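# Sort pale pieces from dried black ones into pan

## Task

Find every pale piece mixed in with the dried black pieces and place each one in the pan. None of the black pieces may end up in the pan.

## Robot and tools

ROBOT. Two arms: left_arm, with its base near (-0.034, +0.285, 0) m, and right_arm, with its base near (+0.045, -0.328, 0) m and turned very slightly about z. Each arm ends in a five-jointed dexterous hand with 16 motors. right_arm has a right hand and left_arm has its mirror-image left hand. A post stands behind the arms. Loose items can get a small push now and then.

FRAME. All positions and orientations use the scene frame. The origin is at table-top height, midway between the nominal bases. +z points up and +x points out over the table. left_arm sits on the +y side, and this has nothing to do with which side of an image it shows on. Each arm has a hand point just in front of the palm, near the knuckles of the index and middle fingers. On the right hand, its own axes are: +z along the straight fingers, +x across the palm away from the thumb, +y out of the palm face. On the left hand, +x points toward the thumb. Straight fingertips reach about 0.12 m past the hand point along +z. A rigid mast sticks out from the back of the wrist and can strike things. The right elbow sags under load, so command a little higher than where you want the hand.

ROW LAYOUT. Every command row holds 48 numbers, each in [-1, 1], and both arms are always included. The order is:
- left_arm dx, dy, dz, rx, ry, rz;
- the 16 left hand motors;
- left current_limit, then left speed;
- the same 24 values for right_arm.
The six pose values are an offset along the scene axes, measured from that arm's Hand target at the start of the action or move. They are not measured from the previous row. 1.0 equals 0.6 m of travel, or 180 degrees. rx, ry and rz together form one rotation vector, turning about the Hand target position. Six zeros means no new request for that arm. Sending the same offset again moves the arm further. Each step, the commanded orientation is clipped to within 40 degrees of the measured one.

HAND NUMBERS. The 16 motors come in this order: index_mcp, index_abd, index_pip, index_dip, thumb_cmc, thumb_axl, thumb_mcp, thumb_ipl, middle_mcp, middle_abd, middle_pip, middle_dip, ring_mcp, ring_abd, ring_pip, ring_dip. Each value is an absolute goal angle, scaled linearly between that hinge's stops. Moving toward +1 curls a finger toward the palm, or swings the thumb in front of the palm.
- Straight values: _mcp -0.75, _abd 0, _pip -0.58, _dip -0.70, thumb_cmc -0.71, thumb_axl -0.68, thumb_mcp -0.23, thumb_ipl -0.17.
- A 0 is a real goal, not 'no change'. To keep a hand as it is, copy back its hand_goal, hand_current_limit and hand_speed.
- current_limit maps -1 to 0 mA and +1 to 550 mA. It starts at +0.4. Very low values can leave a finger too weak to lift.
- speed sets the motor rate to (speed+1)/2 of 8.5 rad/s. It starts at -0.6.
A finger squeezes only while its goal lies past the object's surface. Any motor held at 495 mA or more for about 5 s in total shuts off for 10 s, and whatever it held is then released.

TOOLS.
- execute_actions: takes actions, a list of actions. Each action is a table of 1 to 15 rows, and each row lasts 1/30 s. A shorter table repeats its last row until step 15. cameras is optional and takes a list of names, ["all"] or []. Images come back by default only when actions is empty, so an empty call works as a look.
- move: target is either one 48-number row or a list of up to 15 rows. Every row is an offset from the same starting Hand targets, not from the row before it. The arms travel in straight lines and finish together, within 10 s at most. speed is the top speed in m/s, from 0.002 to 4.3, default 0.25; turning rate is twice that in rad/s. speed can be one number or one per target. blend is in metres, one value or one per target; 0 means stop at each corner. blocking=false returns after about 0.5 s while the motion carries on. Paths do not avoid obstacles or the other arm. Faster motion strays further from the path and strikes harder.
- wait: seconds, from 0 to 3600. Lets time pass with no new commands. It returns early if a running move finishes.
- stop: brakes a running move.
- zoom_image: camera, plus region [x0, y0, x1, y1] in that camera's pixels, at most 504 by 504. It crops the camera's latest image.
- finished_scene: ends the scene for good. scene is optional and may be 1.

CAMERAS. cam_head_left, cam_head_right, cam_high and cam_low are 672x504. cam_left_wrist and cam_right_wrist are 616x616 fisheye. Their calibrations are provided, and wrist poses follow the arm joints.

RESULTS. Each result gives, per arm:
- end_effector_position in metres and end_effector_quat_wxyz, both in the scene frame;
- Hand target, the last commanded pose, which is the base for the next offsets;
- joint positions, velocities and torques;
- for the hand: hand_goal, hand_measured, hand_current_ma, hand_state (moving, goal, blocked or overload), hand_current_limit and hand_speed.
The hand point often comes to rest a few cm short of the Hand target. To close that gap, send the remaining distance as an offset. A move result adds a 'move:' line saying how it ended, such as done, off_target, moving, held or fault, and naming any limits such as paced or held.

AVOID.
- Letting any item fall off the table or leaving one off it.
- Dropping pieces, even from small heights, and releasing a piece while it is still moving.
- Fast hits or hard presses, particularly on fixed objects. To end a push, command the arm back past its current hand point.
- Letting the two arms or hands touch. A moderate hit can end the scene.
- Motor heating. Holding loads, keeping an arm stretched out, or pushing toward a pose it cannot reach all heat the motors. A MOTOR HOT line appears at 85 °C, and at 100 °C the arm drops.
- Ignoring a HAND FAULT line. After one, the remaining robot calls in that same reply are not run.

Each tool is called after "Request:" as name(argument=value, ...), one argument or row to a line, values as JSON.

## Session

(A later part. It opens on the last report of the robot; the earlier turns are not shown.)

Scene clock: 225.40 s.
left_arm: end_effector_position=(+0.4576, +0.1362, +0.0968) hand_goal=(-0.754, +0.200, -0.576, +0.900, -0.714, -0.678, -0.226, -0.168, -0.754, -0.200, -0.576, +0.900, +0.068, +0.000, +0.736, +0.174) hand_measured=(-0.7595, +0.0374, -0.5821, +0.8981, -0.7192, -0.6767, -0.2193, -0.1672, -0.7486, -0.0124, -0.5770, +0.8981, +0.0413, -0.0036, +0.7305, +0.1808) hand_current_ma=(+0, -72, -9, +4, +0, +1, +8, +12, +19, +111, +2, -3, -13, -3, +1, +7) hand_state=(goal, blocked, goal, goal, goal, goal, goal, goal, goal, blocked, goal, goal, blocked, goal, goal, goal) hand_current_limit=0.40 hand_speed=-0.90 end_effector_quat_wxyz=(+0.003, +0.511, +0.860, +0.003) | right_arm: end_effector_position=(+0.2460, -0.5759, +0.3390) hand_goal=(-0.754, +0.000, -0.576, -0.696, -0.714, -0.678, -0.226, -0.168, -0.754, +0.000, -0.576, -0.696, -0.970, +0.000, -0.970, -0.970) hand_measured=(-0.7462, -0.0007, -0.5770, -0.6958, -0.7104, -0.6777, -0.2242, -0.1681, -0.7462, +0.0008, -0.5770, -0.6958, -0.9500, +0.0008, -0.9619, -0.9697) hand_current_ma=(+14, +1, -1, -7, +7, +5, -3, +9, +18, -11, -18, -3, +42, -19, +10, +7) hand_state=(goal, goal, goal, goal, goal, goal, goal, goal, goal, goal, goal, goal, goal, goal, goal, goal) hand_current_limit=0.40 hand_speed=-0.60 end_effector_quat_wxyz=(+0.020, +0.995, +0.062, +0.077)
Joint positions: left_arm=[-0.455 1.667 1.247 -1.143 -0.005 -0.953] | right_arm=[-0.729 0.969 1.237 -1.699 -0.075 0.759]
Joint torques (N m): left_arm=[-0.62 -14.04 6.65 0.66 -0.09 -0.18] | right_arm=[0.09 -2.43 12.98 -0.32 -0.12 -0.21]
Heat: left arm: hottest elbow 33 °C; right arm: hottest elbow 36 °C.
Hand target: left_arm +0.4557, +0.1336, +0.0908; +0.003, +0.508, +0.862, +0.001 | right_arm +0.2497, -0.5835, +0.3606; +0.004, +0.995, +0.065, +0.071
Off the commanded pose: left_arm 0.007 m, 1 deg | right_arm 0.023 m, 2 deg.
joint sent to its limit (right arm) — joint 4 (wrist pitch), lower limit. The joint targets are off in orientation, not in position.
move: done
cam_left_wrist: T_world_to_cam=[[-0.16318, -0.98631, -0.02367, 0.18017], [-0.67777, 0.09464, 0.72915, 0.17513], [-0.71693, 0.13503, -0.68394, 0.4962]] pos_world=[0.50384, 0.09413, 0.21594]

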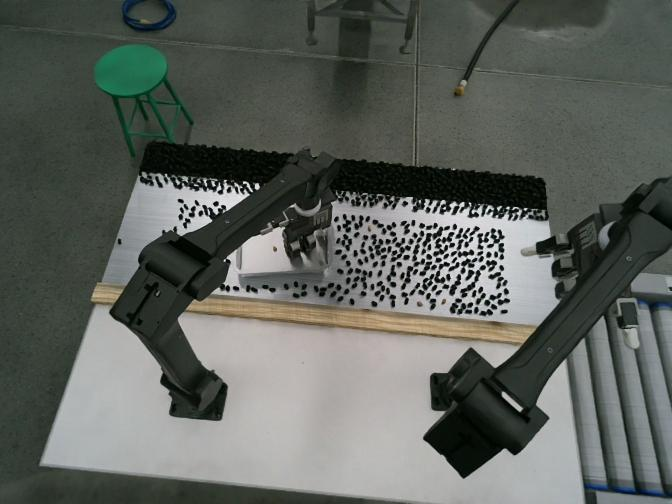

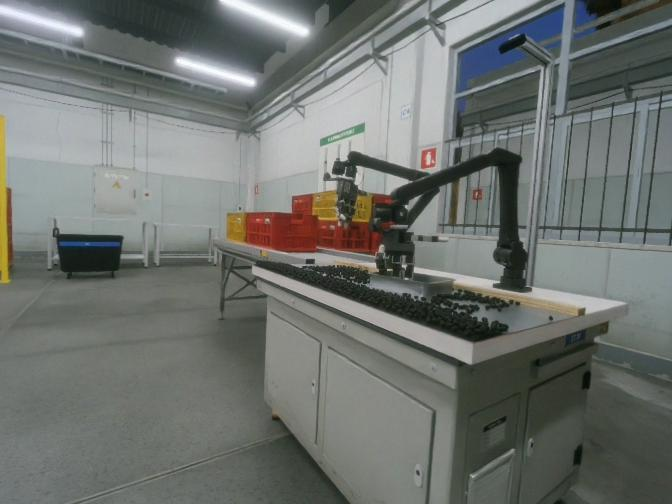

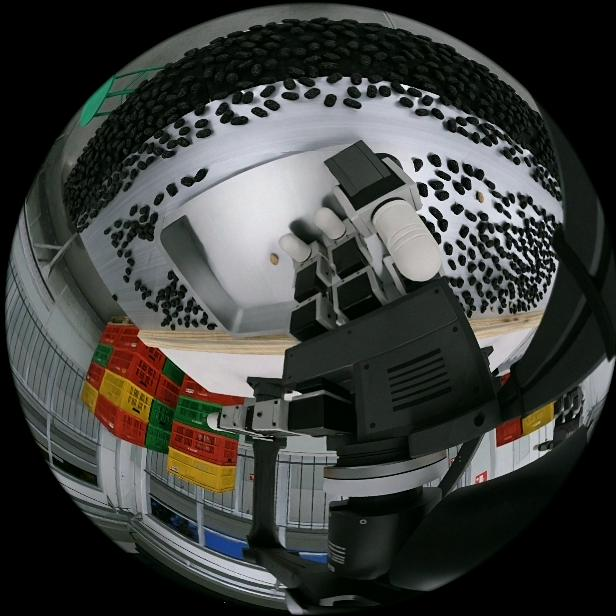

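Request:
move(
  target=[
    [0,0,0,0,0,0,-0.754,-0.06,-0.576,0.9,-0.714,-0.678,-0.226,-0.168,-0.754,0.06,-0.576,0.9,0.068,0,0.737,0.174,0.4,-0.92,0,0,0,0,0,0,-0.754,0,-0.576,-0.696,-0.714,-0.678,-0.226,-0.168,-0.754,0,-0.576,-0.696,-0.97,0,-0.97,-0.97,0.4,-0.6],
    [0.0167,0,0.06,0,-0.018,0,-0.754,-0.06,-0.576,0.9,-0.714,-0.678,-0.226,-0.168,-0.754,0.06,-0.576,0.9,0.068,0,0.737,0.174,0.4,-0.92,0,0,0,0,0,0,-0.754,0,-0.576,-0.696,-0.714,-0.678,-0.226,-0.168,-0.754,0,-0.576,-0.696,-0.97,0,-0.97,-0.97,0.4,-0.6],
    [0.02,0,0.22,0,-0.022,0,-0.754,-0.06,-0.576,0.9,-0.714,-0.678,-0.226,-0.168,-0.754,0.06,-0.576,0.9,0.068,0,0.737,0.174,0.4,-0.92,0,0,0,0,0,0,-0.754,0,-0.576,-0.696,-0.714,-0.678,-0.226,-0.168,-0.754,0,-0.576,-0.696,-0.97,0,-0.97,-0.97,0.4,-0.6],
  ],
  speed=[0.05,0.05,0.12],
  cameras=["cam_high","cam_left_wrist"],
)

Request:
zoom_image(
  camera="cam_high",
  region=[230, 210, 350, 300],
)

Request:
zoom_image(
  camera="cam_high",
  region=[330, 210, 390, 255],
)

Request:
zoom_image(
  camera="cam_high",
  region=[390, 275, 470, 335],
)

Scene clock: 230.60 s.
left_arm: end_effector_position=(+0.4552, +0.1418, +0.1899) hand_goal=(-0.754, -0.060, -0.576, +0.900, -0.714, -0.678, -0.226, -0.168, -0.754, +0.060, -0.576, +0.900, +0.068, +0.000, +0.736, +0.174) hand_measured=(-0.7535, -0.0490, -0.5808, +0.9019, -0.7205, -0.6777, -0.2193, -0.1681, -0.7486, +0.0491, -0.5782, +0.8981, +0.0413, -0.0036, +0.7305, +0.1808) hand_current_ma=(+18, -2, -9, -6, -9, +5, +16, +7, +13, +10, +7, +1, -16, +0, +5, +2) hand_state=(goal, goal, goal, goal, goal, goal, goal, goal, goal, goal, goal, goal, blocked, goal, goal, goal) hand_current_limit=0.40 hand_speed=-0.92 end_effector_quat_wxyz=(+0.000, +0.511, +0.859, +0.014) | right_arm: end_effector_position=(+0.2460, -0.5759, +0.3390) hand_goal=(-0.754, +0.000, -0.576, -0.696, -0.714, -0.678, -0.226, -0.168, -0.754, +0.000, -0.576, -0.696, -0.970, +0.000, -0.970, -0.970) hand_measured=(-0.7474, -0.0007, -0.5770, -0.6958, -0.7104, -0.6777, -0.2242, -0.1672, -0.7450, +0.0008, -0.5770, -0.6958, -0.9500, -0.0007, -0.9619, -0.9697) hand_current_ma=(+11, -5, +1, -3, -6, -12, +5, +7, +26, +1, -15, -6, +64, +0, +5, +1) hand_state=(goal, goal, goal, goal, goal, goal, goal, goal, goal, goal, goal, goal, goal, goal, goal, goal) hand_current_limit=0.40 hand_speed=-0.60 end_effector_quat_wxyz=(+0.020, +0.995, +0.062, +0.077)
Joint positions: left_arm=[-0.455 1.587 1.397 -1.378 -0.028 -0.953] | right_arm=[-0.729 0.969 1.237 -1.699 -0.075 0.759]
Joint torques (N m): left_arm=[-0.56 -15.97 11.85 -0.28 -0.41 -0.16] | right_arm=[0.03 -2.49 13 -0.32 -0.13 -0.21]
Heat: left arm: hottest elbow 32 °C; right arm: hottest elbow 36 °C.
Hand target: left_arm +0.4677, +0.1335, +0.2229; +0.033, +0.507, +0.861, +0.019 | right_arm +0.2497, -0.5835, +0.3606; +0.004, +0.995, +0.065, +0.071
Off the commanded pose: left_arm 0.036 m, 4 deg | right_arm 0.023 m, 2 deg.
joint sent to its limit (right arm) — joint 4 (wrist pitch), lower limit. The joint targets are off in orientation, not in position.
move: off_target (left_arm)
cam_left_wrist: T_world_to_cam=[[-0.16281, -0.98554, -0.04688, 0.19172], [-0.68299, 0.07828, 0.72622, 0.11034], [-0.71205, 0.15026, -0.68586, 0.55344]] pos_world=[0.50065, 0.09715, 0.30844]

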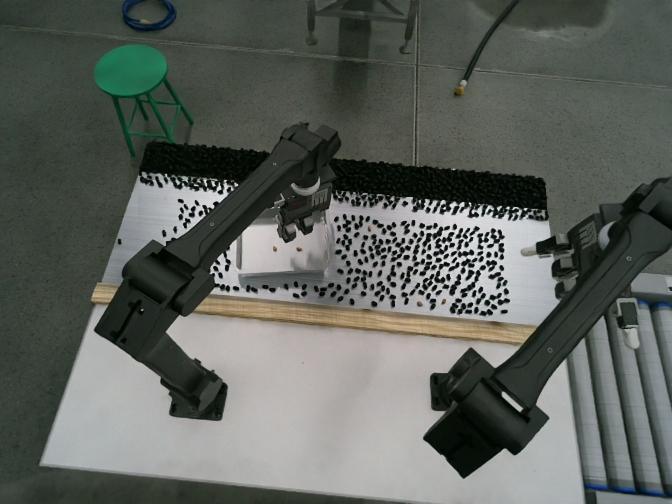

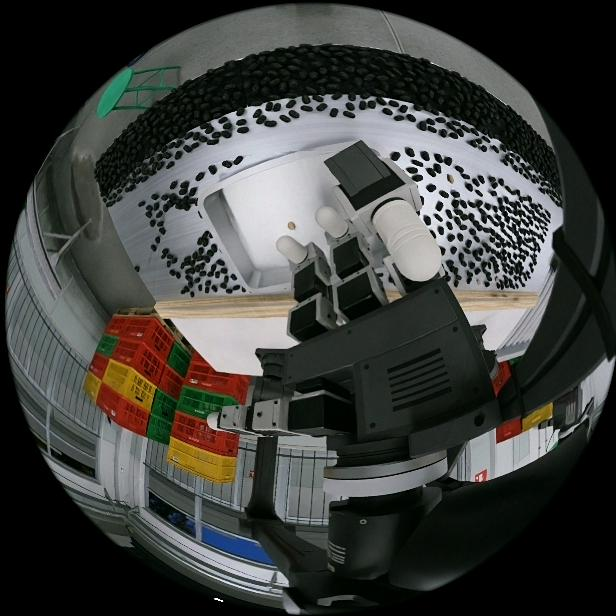

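Scaled by 4.200 from the camera's image (finer frame: 960x720).

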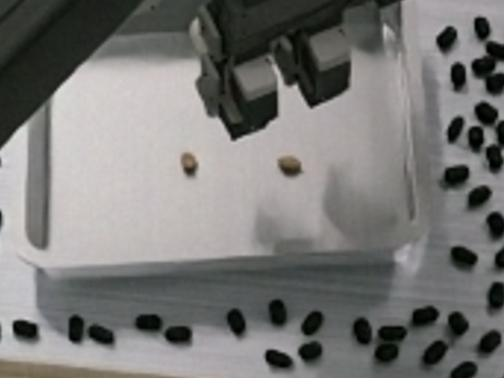

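Scaled by 8.400 from the camera's image (finer frame: 960x720).

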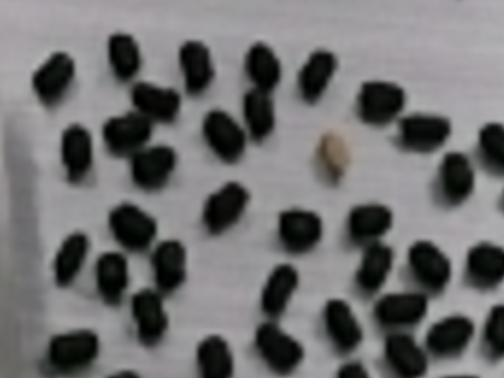

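Scaled by 6.300 from the camera's image (finer frame: 960x720).

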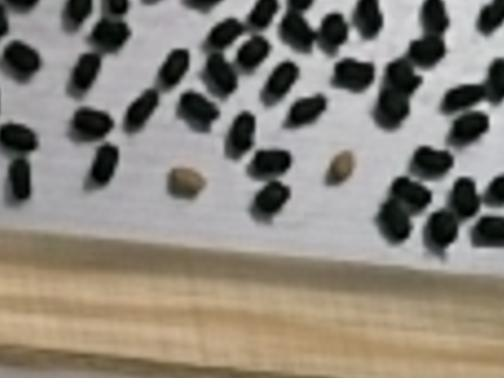

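Request:
zoom_image(
  camera="cam_left_wrist",
  region=[400, 140, 500, 220],
)

Request:
zoom_image(
  camera="cam_head_left",
  region=[350, 240, 450, 310],
)

Scaled by 5.040 from the camera's image (finer frame: 880x880).

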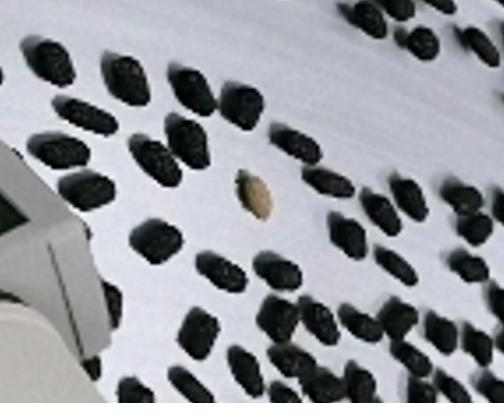

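This scene's latest camera images include none from cam_head_left. They are from: cam_high, cam_left_wrist. cam_head_left's image comes with the result of a call that names it in "cameras".

Request:
move(
  target=[
    [0,0,0.04,0,0,0,-0.754,-0.06,-0.576,0.9,-0.714,-0.678,-0.226,-0.168,-0.754,0.06,-0.576,0.9,0.068,0,0.737,0.174,0.4,-0.6,0,0,0,0,0,0,-0.754,0,-0.576,-0.696,-0.714,-0.678,-0.226,-0.168,-0.754,0,-0.576,-0.696,-0.97,0,-0.97,-0.97,0.4,-0.6],
    [0.1417,-0.3925,0.04,0.0134,0,-0.192,-0.754,0.073,-0.576,-0.696,-0.714,-0.678,-0.226,-0.168,-0.754,-0.073,-0.576,-0.696,0.068,0,0.737,0.174,0.4,-0.6,0,0,0,0,0,0,-0.754,0,-0.576,-0.696,-0.714,-0.678,-0.226,-0.168,-0.754,0,-0.576,-0.696,-0.97,0,-0.97,-0.97,0.4,-0.6],
  ],
  speed=[0.12,0.15],
  cameras=["cam_high","cam_left_wrist"],
)

Request:
zoom_image(
  camera="cam_left_wrist",
  region=[200, 60, 440, 300],
)

Scene clock: 236.87 s.
left_arm: end_effector_position=(+0.5448, -0.0889, +0.2215) hand_goal=(-0.754, +0.072, -0.576, -0.696, -0.714, -0.678, -0.226, -0.168, -0.754, -0.074, -0.576, -0.696, +0.068, +0.000, +0.736, +0.174) hand_measured=(-0.7535, +0.0711, -0.5795, -0.6945, -0.7142, -0.6788, -0.2193, -0.1672, -0.7486, -0.0666, -0.5770, -0.6932, +0.0401, -0.0036, +0.7293, +0.1808) hand_current_ma=(+12, -3, -10, +0, -4, -1, +7, -3, +16, +15, -2, +2, -9, +0, +2, +8) hand_state=(goal, goal, goal, goal, goal, goal, goal, goal, goal, goal, goal, goal, blocked, goal, goal, goal) hand_current_limit=0.40 hand_speed=-0.60 end_effector_quat_wxyz=(+0.003, +0.734, +0.678, +0.021) | right_arm: end_effector_position=(+0.2460, -0.5759, +0.3390) hand_goal=(-0.754, +0.000, -0.576, -0.696, -0.714, -0.678, -0.226, -0.168, -0.754, +0.000, -0.576, -0.696, -0.970, +0.000, -0.970, -0.970) hand_measured=(-0.7474, -0.0007, -0.5770, -0.6958, -0.7104, -0.6777, -0.2242, -0.1672, -0.7462, -0.0007, -0.5757, -0.6958, -0.9500, -0.0007, -0.9619, -0.9697) hand_current_ma=(+25, -11, +11, -16, -1, -8, +12, +4, +13, -6, -15, +2, +45, -13, +12, -1) hand_state=(goal, goal, goal, goal, goal, goal, goal, goal, goal, goal, goal, goal, goal, goal, goal, goal) hand_current_limit=0.40 hand_speed=-0.60 end_effector_quat_wxyz=(+0.020, +0.995, +0.062, +0.077)
Joint positions: left_arm=[-0.68 2.008 2.064 -1.616 -0.042 -0.6] | right_arm=[-0.729 0.969 1.237 -1.699 -0.075 0.759]
Joint torques (N m): left_arm=[-0.62 -20.07 12.45 -0.25 -0.36 0.12] | right_arm=[0.03 -2.49 12.97 -0.31 -0.13 -0.21]
Heat: left arm: hottest elbow 33 °C; right arm: hottest elbow 36 °C.
Hand target: left_arm +0.5528, -0.1019, +0.2467; +0.026, +0.741, +0.671, +0.026 | right_arm +0.2497, -0.5835, +0.3606; +0.004, +0.995, +0.065, +0.071
Off the commanded pose: left_arm 0.030 m, 3 deg | right_arm 0.023 m, 2 deg.
joint sent to its limit (right arm) — joint 4 (wrist pitch), lower limit. The joint targets are off in orientation, not in position.
move: off_target (left_arm); target 2's new numbers were sent with left_arm's hand 0.030 m and 3 deg from that target
cam_left_wrist: T_world_to_cam=[[-0.67374, -0.73628, -0.06299, 0.28441], [-0.53635, 0.4286, 0.72707, 0.11776], [-0.50833, 0.52364, -0.68367, 0.59524]] pos_world=[0.55736, -0.15275, 0.33924]

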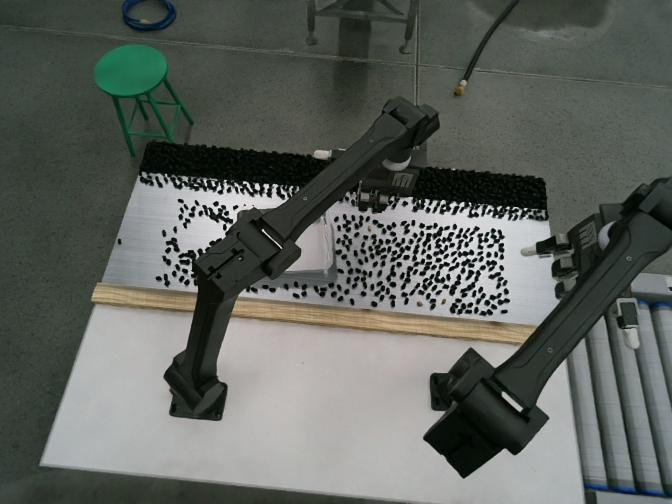

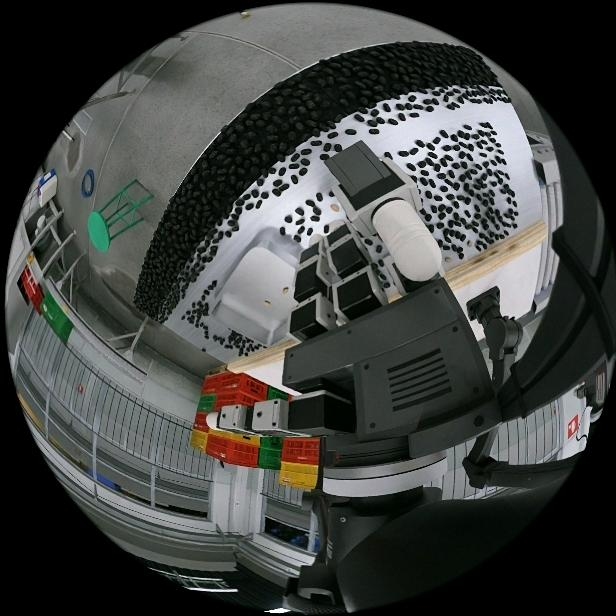

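Scaled by 2.100 from the camera's image (finer frame: 880x880).

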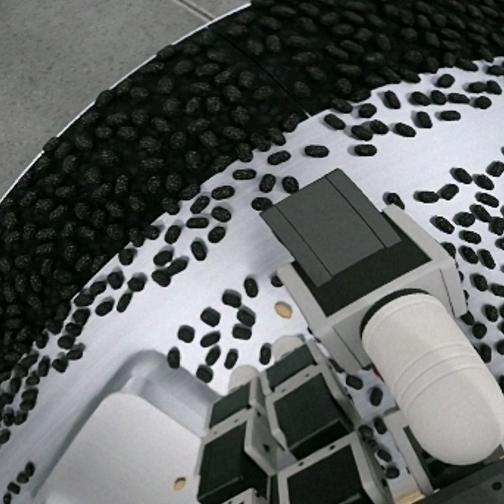

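Request:
move(
  target=[
    [-0.0172,0.0047,-0.12,0,0.022,0.004,-0.754,0.073,-0.576,-0.696,-0.714,-0.678,-0.226,-0.168,-0.754,-0.073,-0.576,-0.696,0.068,0,0.737,0.174,0.4,-0.6,0,0,0,0,0,0,-0.754,0,-0.576,-0.696,-0.714,-0.678,-0.226,-0.168,-0.754,0,-0.576,-0.696,-0.97,0,-0.97,-0.97,0.4,-0.6],
  ],
  speed=[0.12],
  cameras=["cam_high","cam_left_wrist","cam_low","cam_head_right"],
)

Request:
zoom_image(
  camera="cam_left_wrist",
  region=[240, 100, 420, 280],
)

Request:
zoom_image(
  camera="cam_high",
  region=[330, 190, 420, 258],
)

Scene clock: 238.43 s.
left_arm: end_effector_position=(+0.5416, -0.0947, +0.1724) hand_goal=(-0.754, +0.072, -0.576, -0.696, -0.714, -0.678, -0.226, -0.168, -0.754, -0.074, -0.576, -0.696, +0.068, +0.000, +0.736, +0.174) hand_measured=(-0.7535, +0.0682, -0.5808, -0.6958, -0.7142, -0.6777, -0.2193, -0.1681, -0.7486, -0.0681, -0.5770, -0.6932, +0.0401, -0.0036, +0.7293, +0.1820) hand_current_ma=(+16, +6, -9, -5, -15, +10, +16, +4, +2, +10, -3, +0, -25, -7, +3, +2) hand_state=(goal, goal, goal, goal, goal, goal, goal, goal, goal, goal, goal, goal, blocked, goal, goal, goal) hand_current_limit=0.40 hand_speed=-0.60 end_effector_quat_wxyz=(-0.006, +0.735, +0.678, +0.001) | right_arm: end_effector_position=(+0.2460, -0.5759, +0.3390) hand_goal=(-0.754, +0.000, -0.576, -0.696, -0.714, -0.678, -0.226, -0.168, -0.754, +0.000, -0.576, -0.696, -0.970, +0.000, -0.970, -0.970) hand_measured=(-0.7474, +0.0008, -0.5770, -0.6958, -0.7092, -0.6777, -0.2232, -0.1672, -0.7450, +0.0008, -0.5770, -0.6971, -0.9500, -0.0007, -0.9619, -0.9697) hand_current_ma=(+9, +3, -1, -17, -1, -19, -8, +4, +19, -5, -14, +18, +61, -2, +4, +24) hand_state=(goal, goal, goal, goal, goal, goal, goal, goal, goal, goal, goal, goal, goal, goal, goal, goal) hand_current_limit=0.40 hand_speed=-0.60 end_effector_quat_wxyz=(+0.020, +0.995, +0.062, +0.077)
Joint positions: left_arm=[-0.68 2.028 1.979 -1.532 -0.004 -0.6] | right_arm=[-0.729 0.969 1.237 -1.699 -0.075 0.759]
Joint torques (N m): left_arm=[-0.21 -20.54 7.77 0.69 -0.07 0.01] | right_arm=[0.09 -2.55 12.98 -0.34 -0.12 -0.21]
Heat: left arm: hottest elbow 33 °C; right arm: hottest elbow 36 °C.
Hand target: left_arm +0.5424, -0.0991, +0.1746; +0.002, +0.737, +0.676, +0.000 | right_arm +0.2497, -0.5835, +0.3606; +0.004, +0.995, +0.065, +0.071
Off the commanded pose: left_arm 0.005 m, 1 deg | right_arm 0.023 m, 2 deg.
joint sent to its limit (right arm) — joint 4 (wrist pitch), lower limit. The joint targets are off in orientation, not in position.
move: done
cam_left_wrist: T_world_to_cam=[[-0.67551, -0.73696, -0.02395, 0.26904], [-0.50625, 0.43994, 0.74173, 0.13645], [-0.53609, 0.51317, -0.67027, 0.57488]] pos_world=[0.55901, -0.15677, 0.29056]
Images, in order (width x height): cam_head_right 672x504, cam_high 672x504, cam_low 672x504, cam_left_wrist 616x616.

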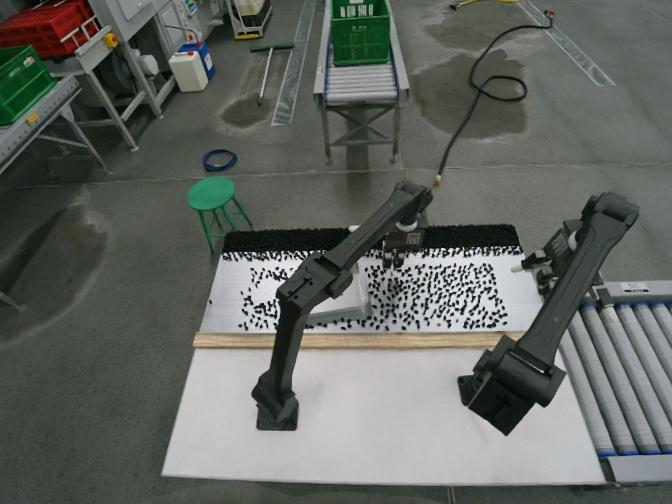

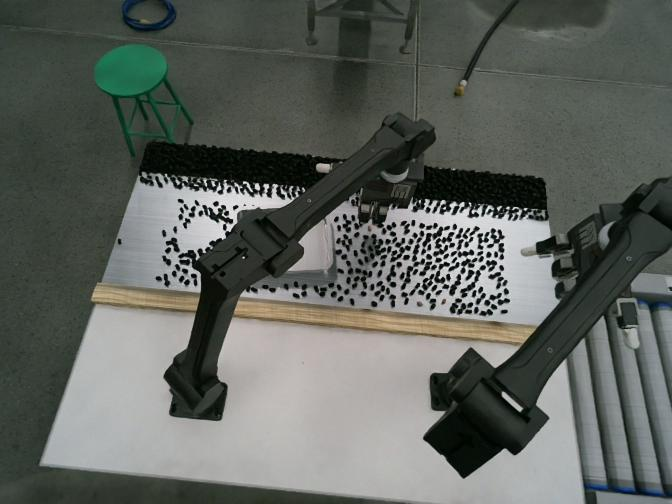

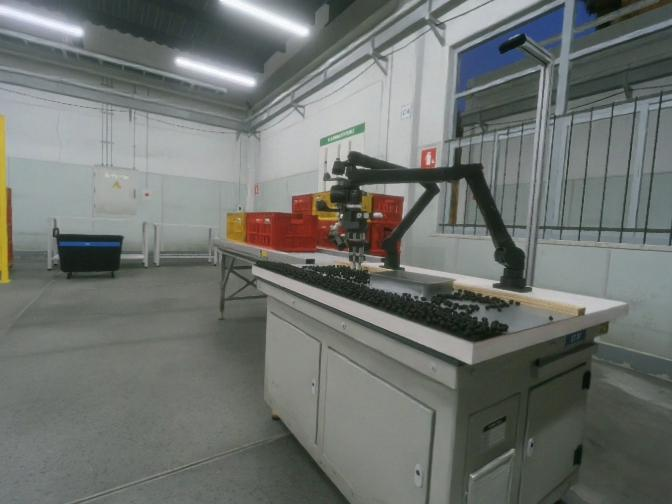

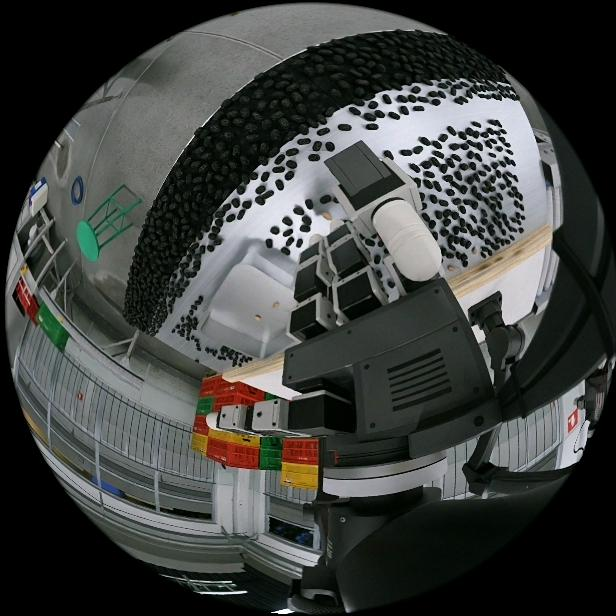

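Scaled by 2.800 from the camera's image (finer frame: 880x880).

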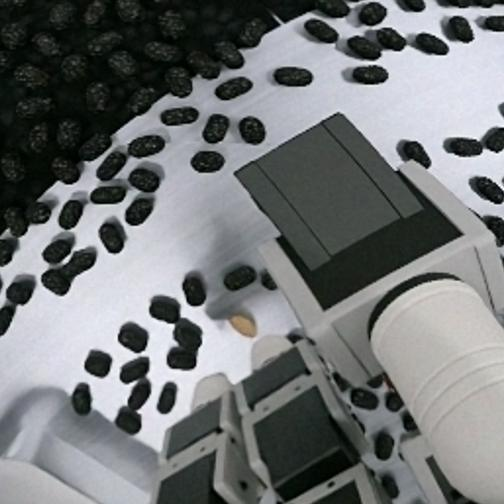

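Scaled by 5.600 from the camera's image (finer frame: 960x720).

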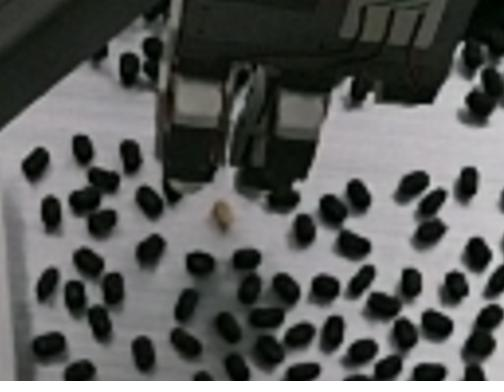

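Request:
move(
  target=[
    [0.0085,-0.0085,-0.03,0,0,0,-0.754,0.073,-0.576,-0.696,-0.714,-0.678,-0.226,-0.168,-0.754,-0.073,-0.576,-0.696,0.068,0,0.737,0.174,0.4,-0.6,0,0,0,0,0,0,-0.754,0,-0.576,-0.696,-0.714,-0.678,-0.226,-0.168,-0.754,0,-0.576,-0.696,-0.97,0,-0.97,-0.97,0.4,-0.6],
    [0.0085,-0.0085,-0.06,0,0,0,-0.754,0.073,-0.576,-0.696,-0.714,-0.678,-0.226,-0.168,-0.754,-0.073,-0.576,-0.696,0.068,0,0.737,0.174,0.4,-0.6,0,0,0,0,0,0,-0.754,0,-0.576,-0.696,-0.714,-0.678,-0.226,-0.168,-0.754,0,-0.576,-0.696,-0.97,0,-0.97,-0.97,0.4,-0.6],
  ],
  speed=[0.06,0.06],
  cameras=["cam_high","cam_left_wrist"],
)

Request:
zoom_image(
  camera="cam_left_wrist",
  region=[240, 100, 420, 280],
)

Request:
zoom_image(
  camera="cam_high",
  region=[330, 190, 420, 258],
)

Scene clock: 240.80 s.
left_arm: end_effector_position=(+0.5476, -0.0996, +0.1421) hand_goal=(-0.754, +0.072, -0.576, -0.696, -0.714, -0.678, -0.226, -0.168, -0.754, -0.074, -0.576, -0.696, +0.068, +0.000, +0.736, +0.174) hand_measured=(-0.7535, +0.0667, -0.5795, -0.6945, -0.7129, -0.6777, -0.2203, -0.1681, -0.7486, -0.0681, -0.5770, -0.6945, +0.0413, -0.0036, +0.7305, +0.1808) hand_current_ma=(+5, +2, -6, +1, -12, +0, +8, +11, +16, +14, +2, -7, -22, -8, +2, +3) hand_state=(goal, goal, goal, goal, goal, goal, goal, goal, goal, goal, goal, goal, blocked, goal, goal, goal) hand_current_limit=0.40 hand_speed=-0.60 end_effector_quat_wxyz=(-0.001, +0.735, +0.678, +0.002) | right_arm: end_effector_position=(+0.2460, -0.5759, +0.3390) hand_goal=(-0.754, +0.000, -0.576, -0.696, -0.714, -0.678, -0.226, -0.168, -0.754, +0.000, -0.576, -0.696, -0.970, +0.000, -0.970, -0.970) hand_measured=(-0.7474, -0.0007, -0.5782, -0.6958, -0.7104, -0.6777, -0.2242, -0.1672, -0.7462, -0.0007, -0.5770, -0.6958, -0.9500, +0.0008, -0.9632, -0.9697) hand_current_ma=(+27, -17, -2, -22, +15, +12, -5, +6, +17, -4, -5, +14, +62, -9, +12, +17) hand_state=(goal, goal, goal, goal, goal, goal, goal, goal, goal, goal, goal, goal, goal, goal, goal, goal) hand_current_limit=0.40 hand_speed=-0.60 end_effector_quat_wxyz=(+0.020, +0.995, +0.062, +0.077)
Joint positions: left_arm=[-0.68 2.053 1.938 -1.457 -0.004 -0.6] | right_arm=[-0.729 0.969 1.237 -1.699 -0.075 0.759]
Joint torques (N m): left_arm=[-0.32 -20.95 7.49 0.68 -0.06 -0.01] | right_arm=[0.15 -2.49 12.98 -0.32 -0.12 -0.21]
Heat: left arm: hottest elbow 33 °C; right arm: hottest elbow 36 °C.
Hand target: left_arm +0.5475, -0.1042, +0.1386; +0.002, +0.737, +0.676, +0.000 | right_arm +0.2497, -0.5835, +0.3606; +0.004, +0.995, +0.065, +0.071
Off the commanded pose: left_arm 0.006 m, 1 deg | right_arm 0.023 m, 2 deg.
joint sent to its limit (right arm) — joint 4 (wrist pitch), lower limit. The joint targets are off in orientation, not in position.
move: done
cam_left_wrist: T_world_to_cam=[[-0.67537, -0.73707, -0.02445, 0.26878], [-0.51145, 0.44424, 0.73558, 0.16828], [-0.53131, 0.50929, -0.677, 0.55829]] pos_world=[0.56422, -0.16098, 0.26075]

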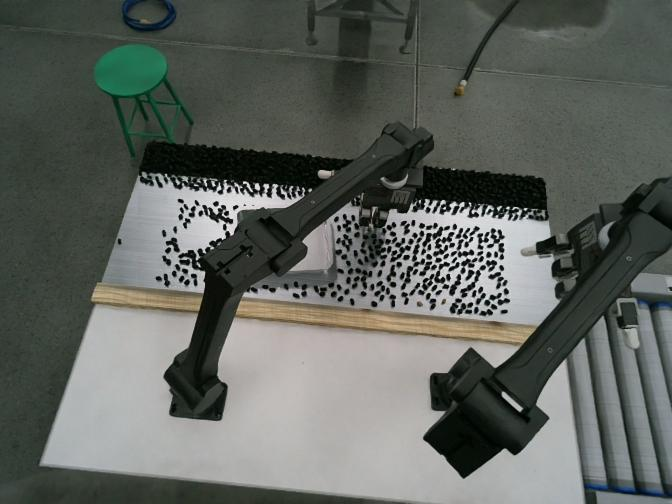

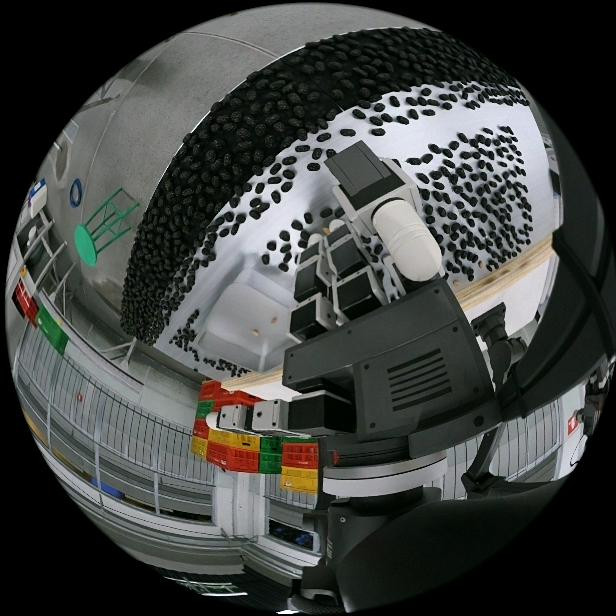

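Scaled by 2.800 from the camera's image (finer frame: 880x880).

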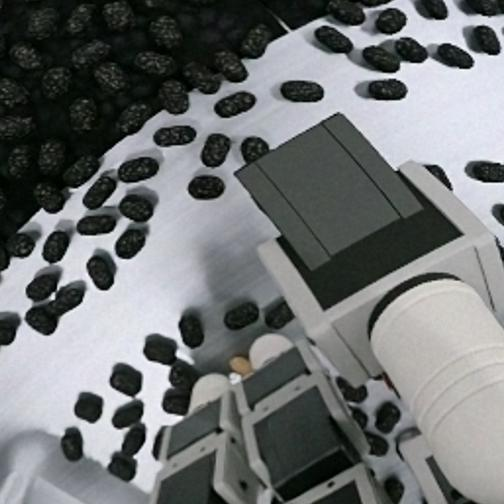

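Scaled by 5.600 from the camera's image (finer frame: 960x720).

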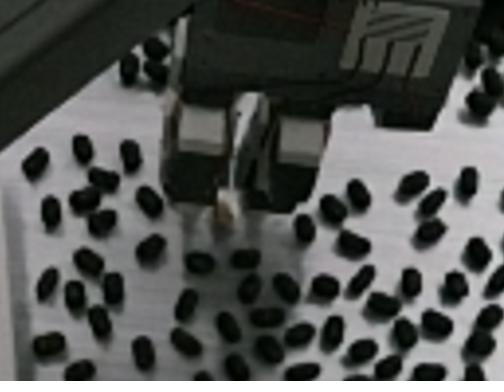

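Request:
move(
  target=[
    [0,0,-0.0202,0,0,0,-0.754,0.073,-0.576,-0.696,-0.714,-0.678,-0.226,-0.168,-0.754,-0.073,-0.576,-0.696,0.068,0,0.737,0.174,0.4,-0.6,0,0,0,0,0,0,-0.754,0,-0.576,-0.696,-0.714,-0.678,-0.226,-0.168,-0.754,0,-0.576,-0.696,-0.97,0,-0.97,-0.97,0.4,-0.6],
    [0,0,-0.0202,0,0,0,-0.754,-0.28,-0.576,-0.696,-0.714,-0.678,-0.226,-0.168,-0.754,0.28,-0.576,-0.696,0.068,0,0.737,0.174,0.4,-0.8,0,0,0,0,0,0,-0.754,0,-0.576,-0.696,-0.714,-0.678,-0.226,-0.168,-0.754,0,-0.576,-0.696,-0.97,0,-0.97,-0.97,0.4,-0.6],
  ],
  speed=[0.05,0.06],
  cameras=["cam_high","cam_left_wrist"],
)

Request:
zoom_image(
  camera="cam_left_wrist",
  region=[240, 100, 420, 280],
)

Request:
zoom_image(
  camera="cam_high",
  region=[330, 190, 420, 258],
)

Scene clock: 242.50 s.
left_arm: end_effector_position=(+0.5505, -0.0998, +0.1371) hand_goal=(-0.754, -0.280, -0.576, -0.696, -0.714, -0.678, -0.226, -0.168, -0.754, +0.280, -0.576, -0.696, +0.068, +0.000, +0.736, +0.174) hand_measured=(-0.7547, -0.2659, -0.5782, -0.6958, -0.7129, -0.6777, -0.2203, -0.1681, -0.7679, -0.0241, -0.5872, -0.7047, +0.0401, -0.0021, +0.7305, +0.1808) hand_current_ma=(+5, +5, -12, +4, -4, +3, +3, +1, +5, -194, -3, +1, -11, -2, -2, +1) hand_state=(goal, goal, goal, goal, goal, goal, goal, goal, goal, blocked, goal, goal, blocked, goal, goal, goal) hand_current_limit=0.40 hand_speed=-0.80 end_effector_quat_wxyz=(+0.005, +0.734, +0.679, +0.004) | right_arm: end_effector_position=(+0.2460, -0.5759, +0.3390) hand_goal=(-0.754, +0.000, -0.576, -0.696, -0.714, -0.678, -0.226, -0.168, -0.754, +0.000, -0.576, -0.696, -0.970, +0.000, -0.970, -0.970) hand_measured=(-0.7474, -0.0007, -0.5770, -0.6945, -0.7104, -0.6777, -0.2232, -0.1672, -0.7450, +0.0008, -0.5757, -0.6958, -0.9500, +0.0008, -0.9632, -0.9697) hand_current_ma=(+22, -6, +17, -1, +10, +19, +1, +3, +16, -10, -15, -7, +57, -4, +1, -3) hand_state=(goal, goal, goal, goal, goal, goal, goal, goal, goal, goal, goal, goal, goal, goal, goal, goal) hand_current_limit=0.40 hand_speed=-0.60 end_effector_quat_wxyz=(+0.020, +0.995, +0.062, +0.077)
Joint positions: left_arm=[-0.678 2.053 1.922 -1.428 -0.007 -0.6] | right_arm=[-0.729 0.969 1.237 -1.699 -0.075 0.759]
Joint torques (N m): left_arm=[-0.5 -20.19 6.95 0.75 0.08 -0.01] | right_arm=[0.03 -2.55 13 -0.32 -0.13 -0.21]
Heat: left arm: hottest elbow 33 °C; right arm: hottest elbow 36 °C.
Hand target: left_arm +0.5476, -0.1041, +0.1265; +0.003, +0.737, +0.676, +0.000 | right_arm +0.2497, -0.5835, +0.3606; +0.004, +0.995, +0.065, +0.071
Off the commanded pose: left_arm 0.012 m, 1 deg | right_arm 0.023 m, 2 deg.
joint sent to its limit (right arm) — joint 4 (wrist pitch), lower limit. The joint targets are off in orientation, not in position.
move: off_target (left_arm); target 2's new numbers were sent with left_arm's hand 0.011 m and 1 deg from that target
cam_left_wrist: T_world_to_cam=[[-0.6739, -0.73827, -0.02864, 0.2701], [-0.52109, 0.44746, 0.7268, 0.1803], [-0.52376, 0.50471, -0.68625, 0.55322]] pos_world=[0.56573, -0.16049, 0.25634]

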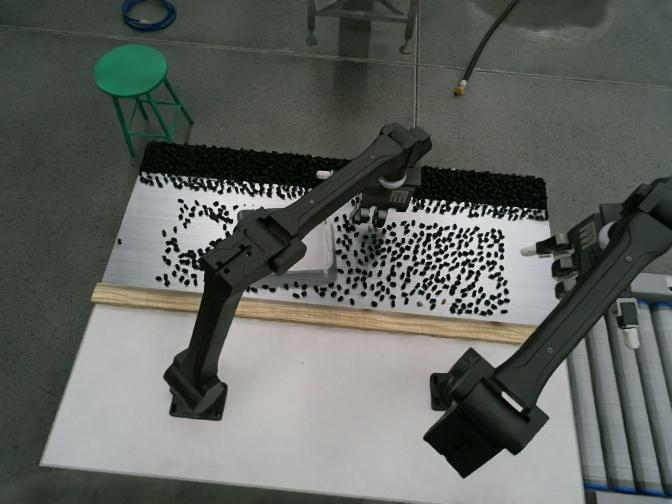

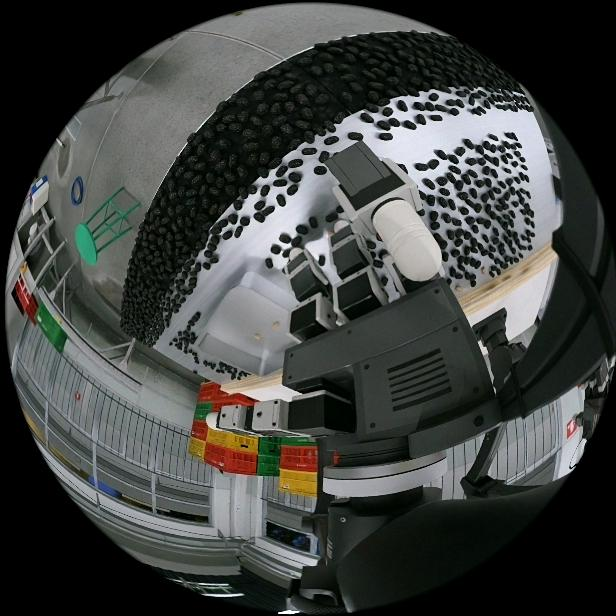

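Scaled by 2.800 from the camera's image (finer frame: 880x880).

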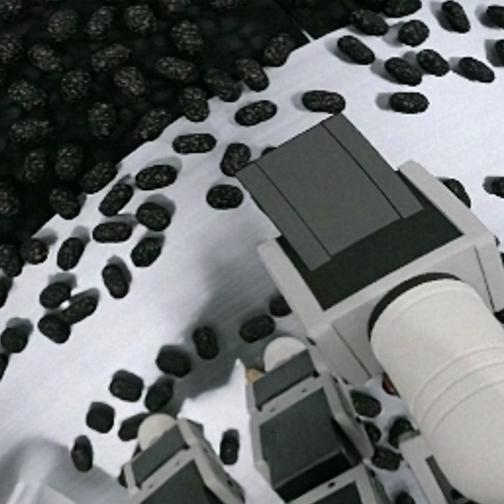

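Scaled by 5.600 from the camera's image (finer frame: 960x720).

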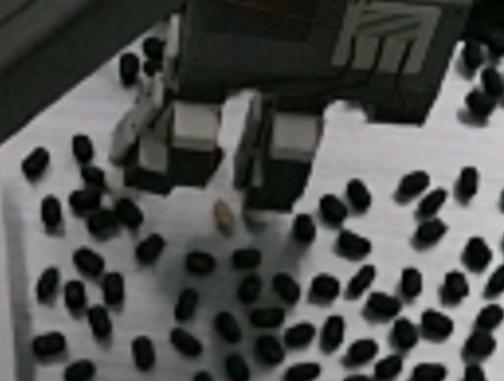

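Request:
move(
  target=[
    [0,0,0.025,0,0,0,-0.754,-0.28,-0.576,-0.696,-0.714,-0.678,-0.226,-0.168,-0.754,0.28,-0.576,-0.696,0.068,0,0.737,0.174,0.4,-0.8,0,0,0,0,0,0,-0.754,0,-0.576,-0.696,-0.714,-0.678,-0.226,-0.168,-0.754,0,-0.576,-0.696,-0.97,0,-0.97,-0.97,0.4,-0.6],
  ],
  speed=[0.05],
  cameras=["cam_high","cam_left_wrist"],
)

Request:
zoom_image(
  camera="cam_high",
  region=[330, 190, 420, 258],
)

Scene clock: 243.40 s.
left_arm: end_effector_position=(+0.5469, -0.0966, +0.1361) hand_goal=(-0.754, -0.280, -0.576, -0.696, -0.714, -0.678, -0.226, -0.168, -0.754, +0.280, -0.576, -0.696, +0.068, +0.000, +0.736, +0.174) hand_measured=(-0.7523, -0.2673, -0.5782, -0.6958, -0.7129, -0.6767, -0.2193, -0.1672, -0.7486, +0.0184, -0.5770, -0.6932, +0.0413, -0.0036, +0.7305, +0.1808) hand_current_ma=(+5, +1, -16, -4, +1, -3, +3, +13, +4, -158, +4, +0, -13, -2, -3, +8) hand_state=(goal, goal, goal, goal, goal, goal, goal, goal, goal, blocked, goal, goal, blocked, goal, goal, goal) hand_current_limit=0.40 hand_speed=-0.80 end_effector_quat_wxyz=(-0.005, +0.734, +0.679, +0.004) | right_arm: end_effector_position=(+0.2460, -0.5759, +0.3390) hand_goal=(-0.754, +0.000, -0.576, -0.696, -0.714, -0.678, -0.226, -0.168, -0.754, +0.000, -0.576, -0.696, -0.970, +0.000, -0.970, -0.970) hand_measured=(-0.7474, -0.0007, -0.5770, -0.6958, -0.7104, -0.6767, -0.2232, -0.1672, -0.7450, +0.0008, -0.5770, -0.6958, -0.9500, +0.0008, -0.9632, -0.9697) hand_current_ma=(+14, -22, -1, -15, +0, +1, -7, +15, +37, -6, -7, +3, +40, -9, +10, +3) hand_state=(goal, goal, goal, goal, goal, goal, goal, goal, goal, goal, goal, goal, goal, goal, goal, goal) hand_current_limit=0.40 hand_speed=-0.60 end_effector_quat_wxyz=(+0.020, +0.995, +0.062, +0.077)
Joint positions: left_arm=[-0.678 2.053 1.922 -1.448 -0.008 -0.6] | right_arm=[-0.729 0.969 1.237 -1.699 -0.075 0.759]
Joint torques (N m): left_arm=[-0.5 -20.6 8.99 0.12 0.11 -0.01] | right_arm=[0.03 -2.43 12.97 -0.32 -0.13 -0.21]
Heat: left arm: hottest elbow 33 °C; right arm: hottest elbow 36 °C.
Hand target: left_arm +0.5476, -0.1041, +0.1415; +0.002, +0.737, +0.676, +0.000 | right_arm +0.2497, -0.5835, +0.3606; +0.004, +0.995, +0.065, +0.071
Off the commanded pose: left_arm 0.009 m, 1 deg | right_arm 0.023 m, 2 deg.
joint sent to its limit (right arm) — joint 4 (wrist pitch), lower limit. The joint targets are off in orientation, not in position.
move: done
cam_left_wrist: T_world_to_cam=[[-0.67432, -0.73788, -0.02867, 0.27026], [-0.51055, 0.43783, 0.74003, 0.16926], [-0.5335, 0.51365, -0.67197, 0.55325]] pos_world=[0.56381, -0.15887, 0.25426]

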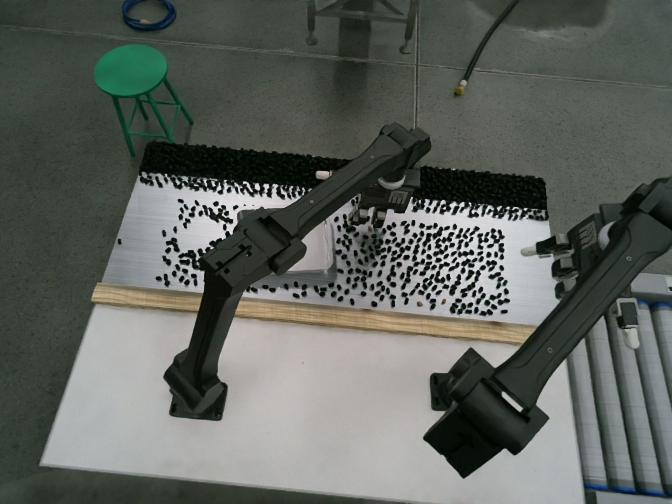

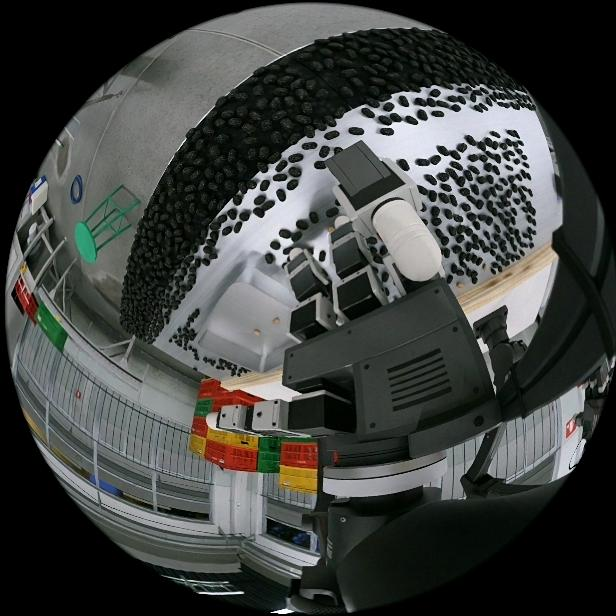

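Scaled by 5.600 from the camera's image (finer frame: 960x720).

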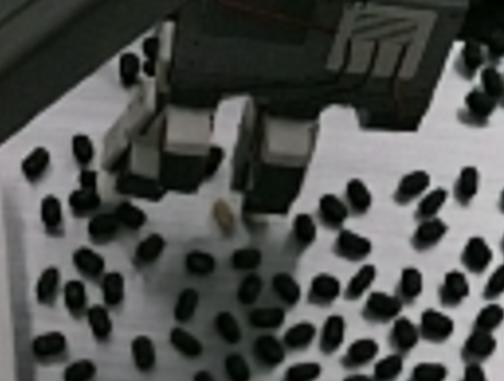

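Request:
move(
  target=[
    [0.0083,0,0.035,0,-0.009,0,-0.754,-0.28,-0.576,-0.696,-0.714,-0.678,-0.226,-0.168,-0.754,0.28,-0.576,-0.696,0.068,0,0.737,0.174,0.4,-0.8,0,0,0,0,0,0,-0.754,0,-0.576,-0.696,-0.714,-0.678,-0.226,-0.168,-0.754,0,-0.576,-0.696,-0.97,0,-0.97,-0.97,0.4,-0.6],
  ],
  speed=[0.03],
  cameras=["cam_high","cam_left_wrist"],
)

Request:
zoom_image(
  camera="cam_high",
  region=[330, 190, 420, 258],
)

Request:
zoom_image(
  camera="cam_left_wrist",
  region=[240, 100, 420, 280],
)

Scene clock: 244.77 s.
left_arm: end_effector_position=(+0.5457, -0.0922, +0.1364) hand_goal=(-0.754, -0.280, -0.576, -0.696, -0.714, -0.678, -0.226, -0.168, -0.754, +0.280, -0.576, -0.696, +0.068, +0.000, +0.736, +0.174) hand_measured=(-0.7535, -0.2659, -0.5795, -0.6958, -0.7129, -0.6777, -0.2193, -0.1672, -0.7414, +0.0858, -0.5718, -0.6932, +0.0413, -0.0036, +0.7305, +0.1808) hand_current_ma=(+14, +3, -11, +2, -7, -1, +8, +2, +13, -88, -1, +4, -8, -1, -3, +1) hand_state=(goal, goal, goal, goal, goal, goal, goal, goal, goal, blocked, goal, goal, blocked, goal, goal, goal) hand_current_limit=0.40 hand_speed=-0.80 end_effector_quat_wxyz=(-0.013, +0.734, +0.679, +0.010) | right_arm: end_effector_position=(+0.2460, -0.5759, +0.3390) hand_goal=(-0.754, +0.000, -0.576, -0.696, -0.714, -0.678, -0.226, -0.168, -0.754, +0.000, -0.576, -0.696, -0.970, +0.000, -0.970, -0.970) hand_measured=(-0.7474, +0.0008, -0.5757, -0.6958, -0.7092, -0.6777, -0.2242, -0.1672, -0.7462, -0.0007, -0.5770, -0.6958, -0.9500, +0.0008, -0.9632, -0.9697) hand_current_ma=(+1, -12, -7, +6, +10, -18, -13, +3, +28, +4, +16, -6, +56, -3, -9, +16) hand_state=(goal, goal, goal, goal, goal, goal, goal, goal, goal, goal, goal, goal, goal, goal, goal, goal) hand_current_limit=0.40 hand_speed=-0.60 end_effector_quat_wxyz=(+0.020, +0.995, +0.062, +0.077)
Joint positions: left_arm=[-0.678 2.053 1.922 -1.463 -0.024 -0.6] | right_arm=[-0.729 0.969 1.237 -1.699 -0.075 0.759]
Joint torques (N m): left_arm=[-0.5 -21.66 10.86 -0.14 0.02 0] | right_arm=[0.03 -2.49 13 -0.31 -0.12 -0.21]
Heat: left arm: hottest elbow 33 °C; right arm: hottest elbow 36 °C.
Hand target: left_arm +0.5526, -0.1041, +0.1624; +0.012, +0.737, +0.676, +0.011 | right_arm +0.2497, -0.5835, +0.3606; +0.004, +0.995, +0.065, +0.071
Off the commanded pose: left_arm 0.030 m, 3 deg | right_arm 0.023 m, 2 deg.
joint sent to its limit (right arm) — joint 4 (wrist pitch), lower limit. The joint targets are off in orientation, not in position.
move: off_target (left_arm)
cam_left_wrist: T_world_to_cam=[[-0.67457, -0.73694, -0.0433, 0.27496], [-0.50889, 0.42173, 0.75045, 0.16268], [-0.53477, 0.52827, -0.65951, 0.55079]] pos_world=[0.56281, -0.15695, 0.25307]

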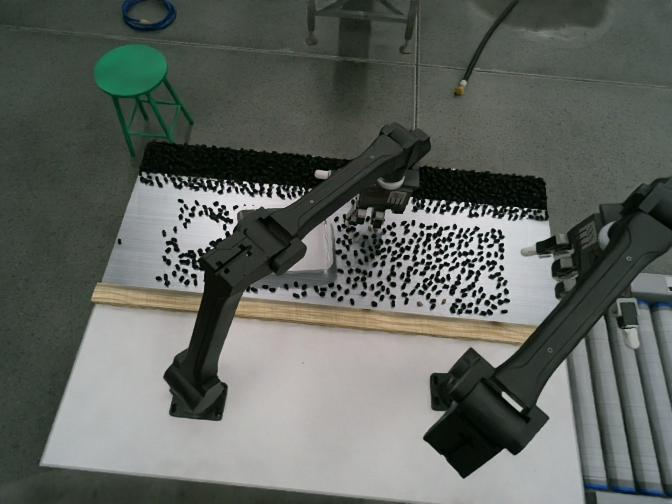

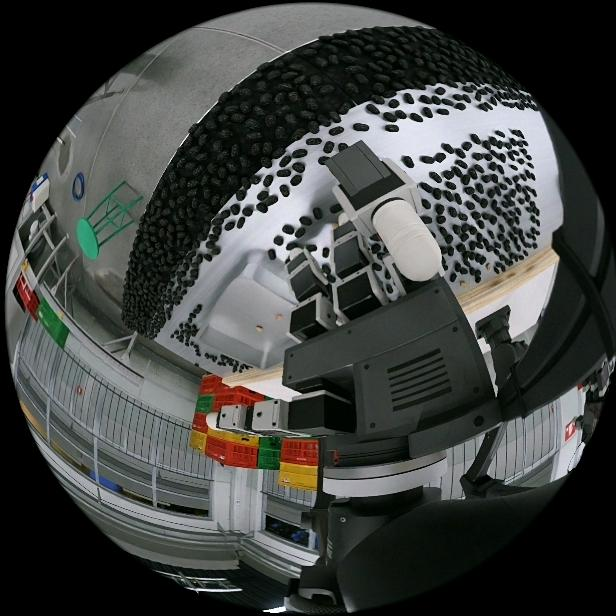

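Scaled by 5.600 from the camera's image (finer frame: 960x720).

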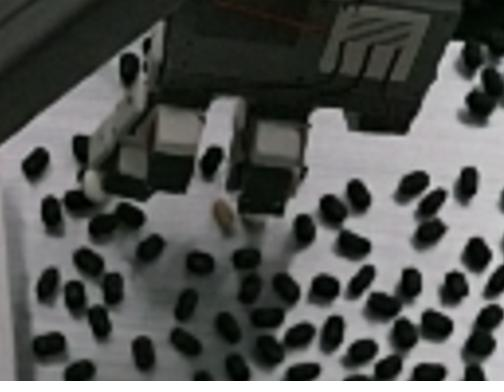

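Scaled by 2.800 from the camera's image (finer frame: 880x880).

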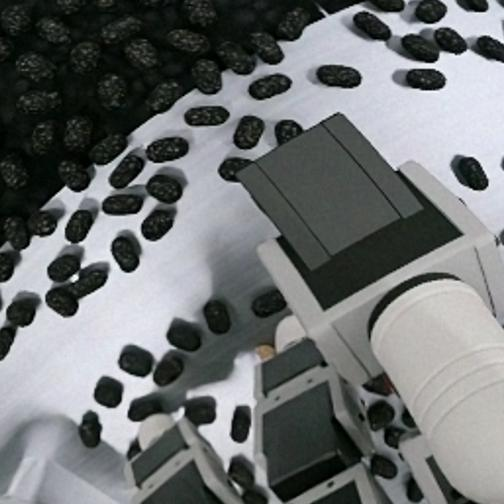

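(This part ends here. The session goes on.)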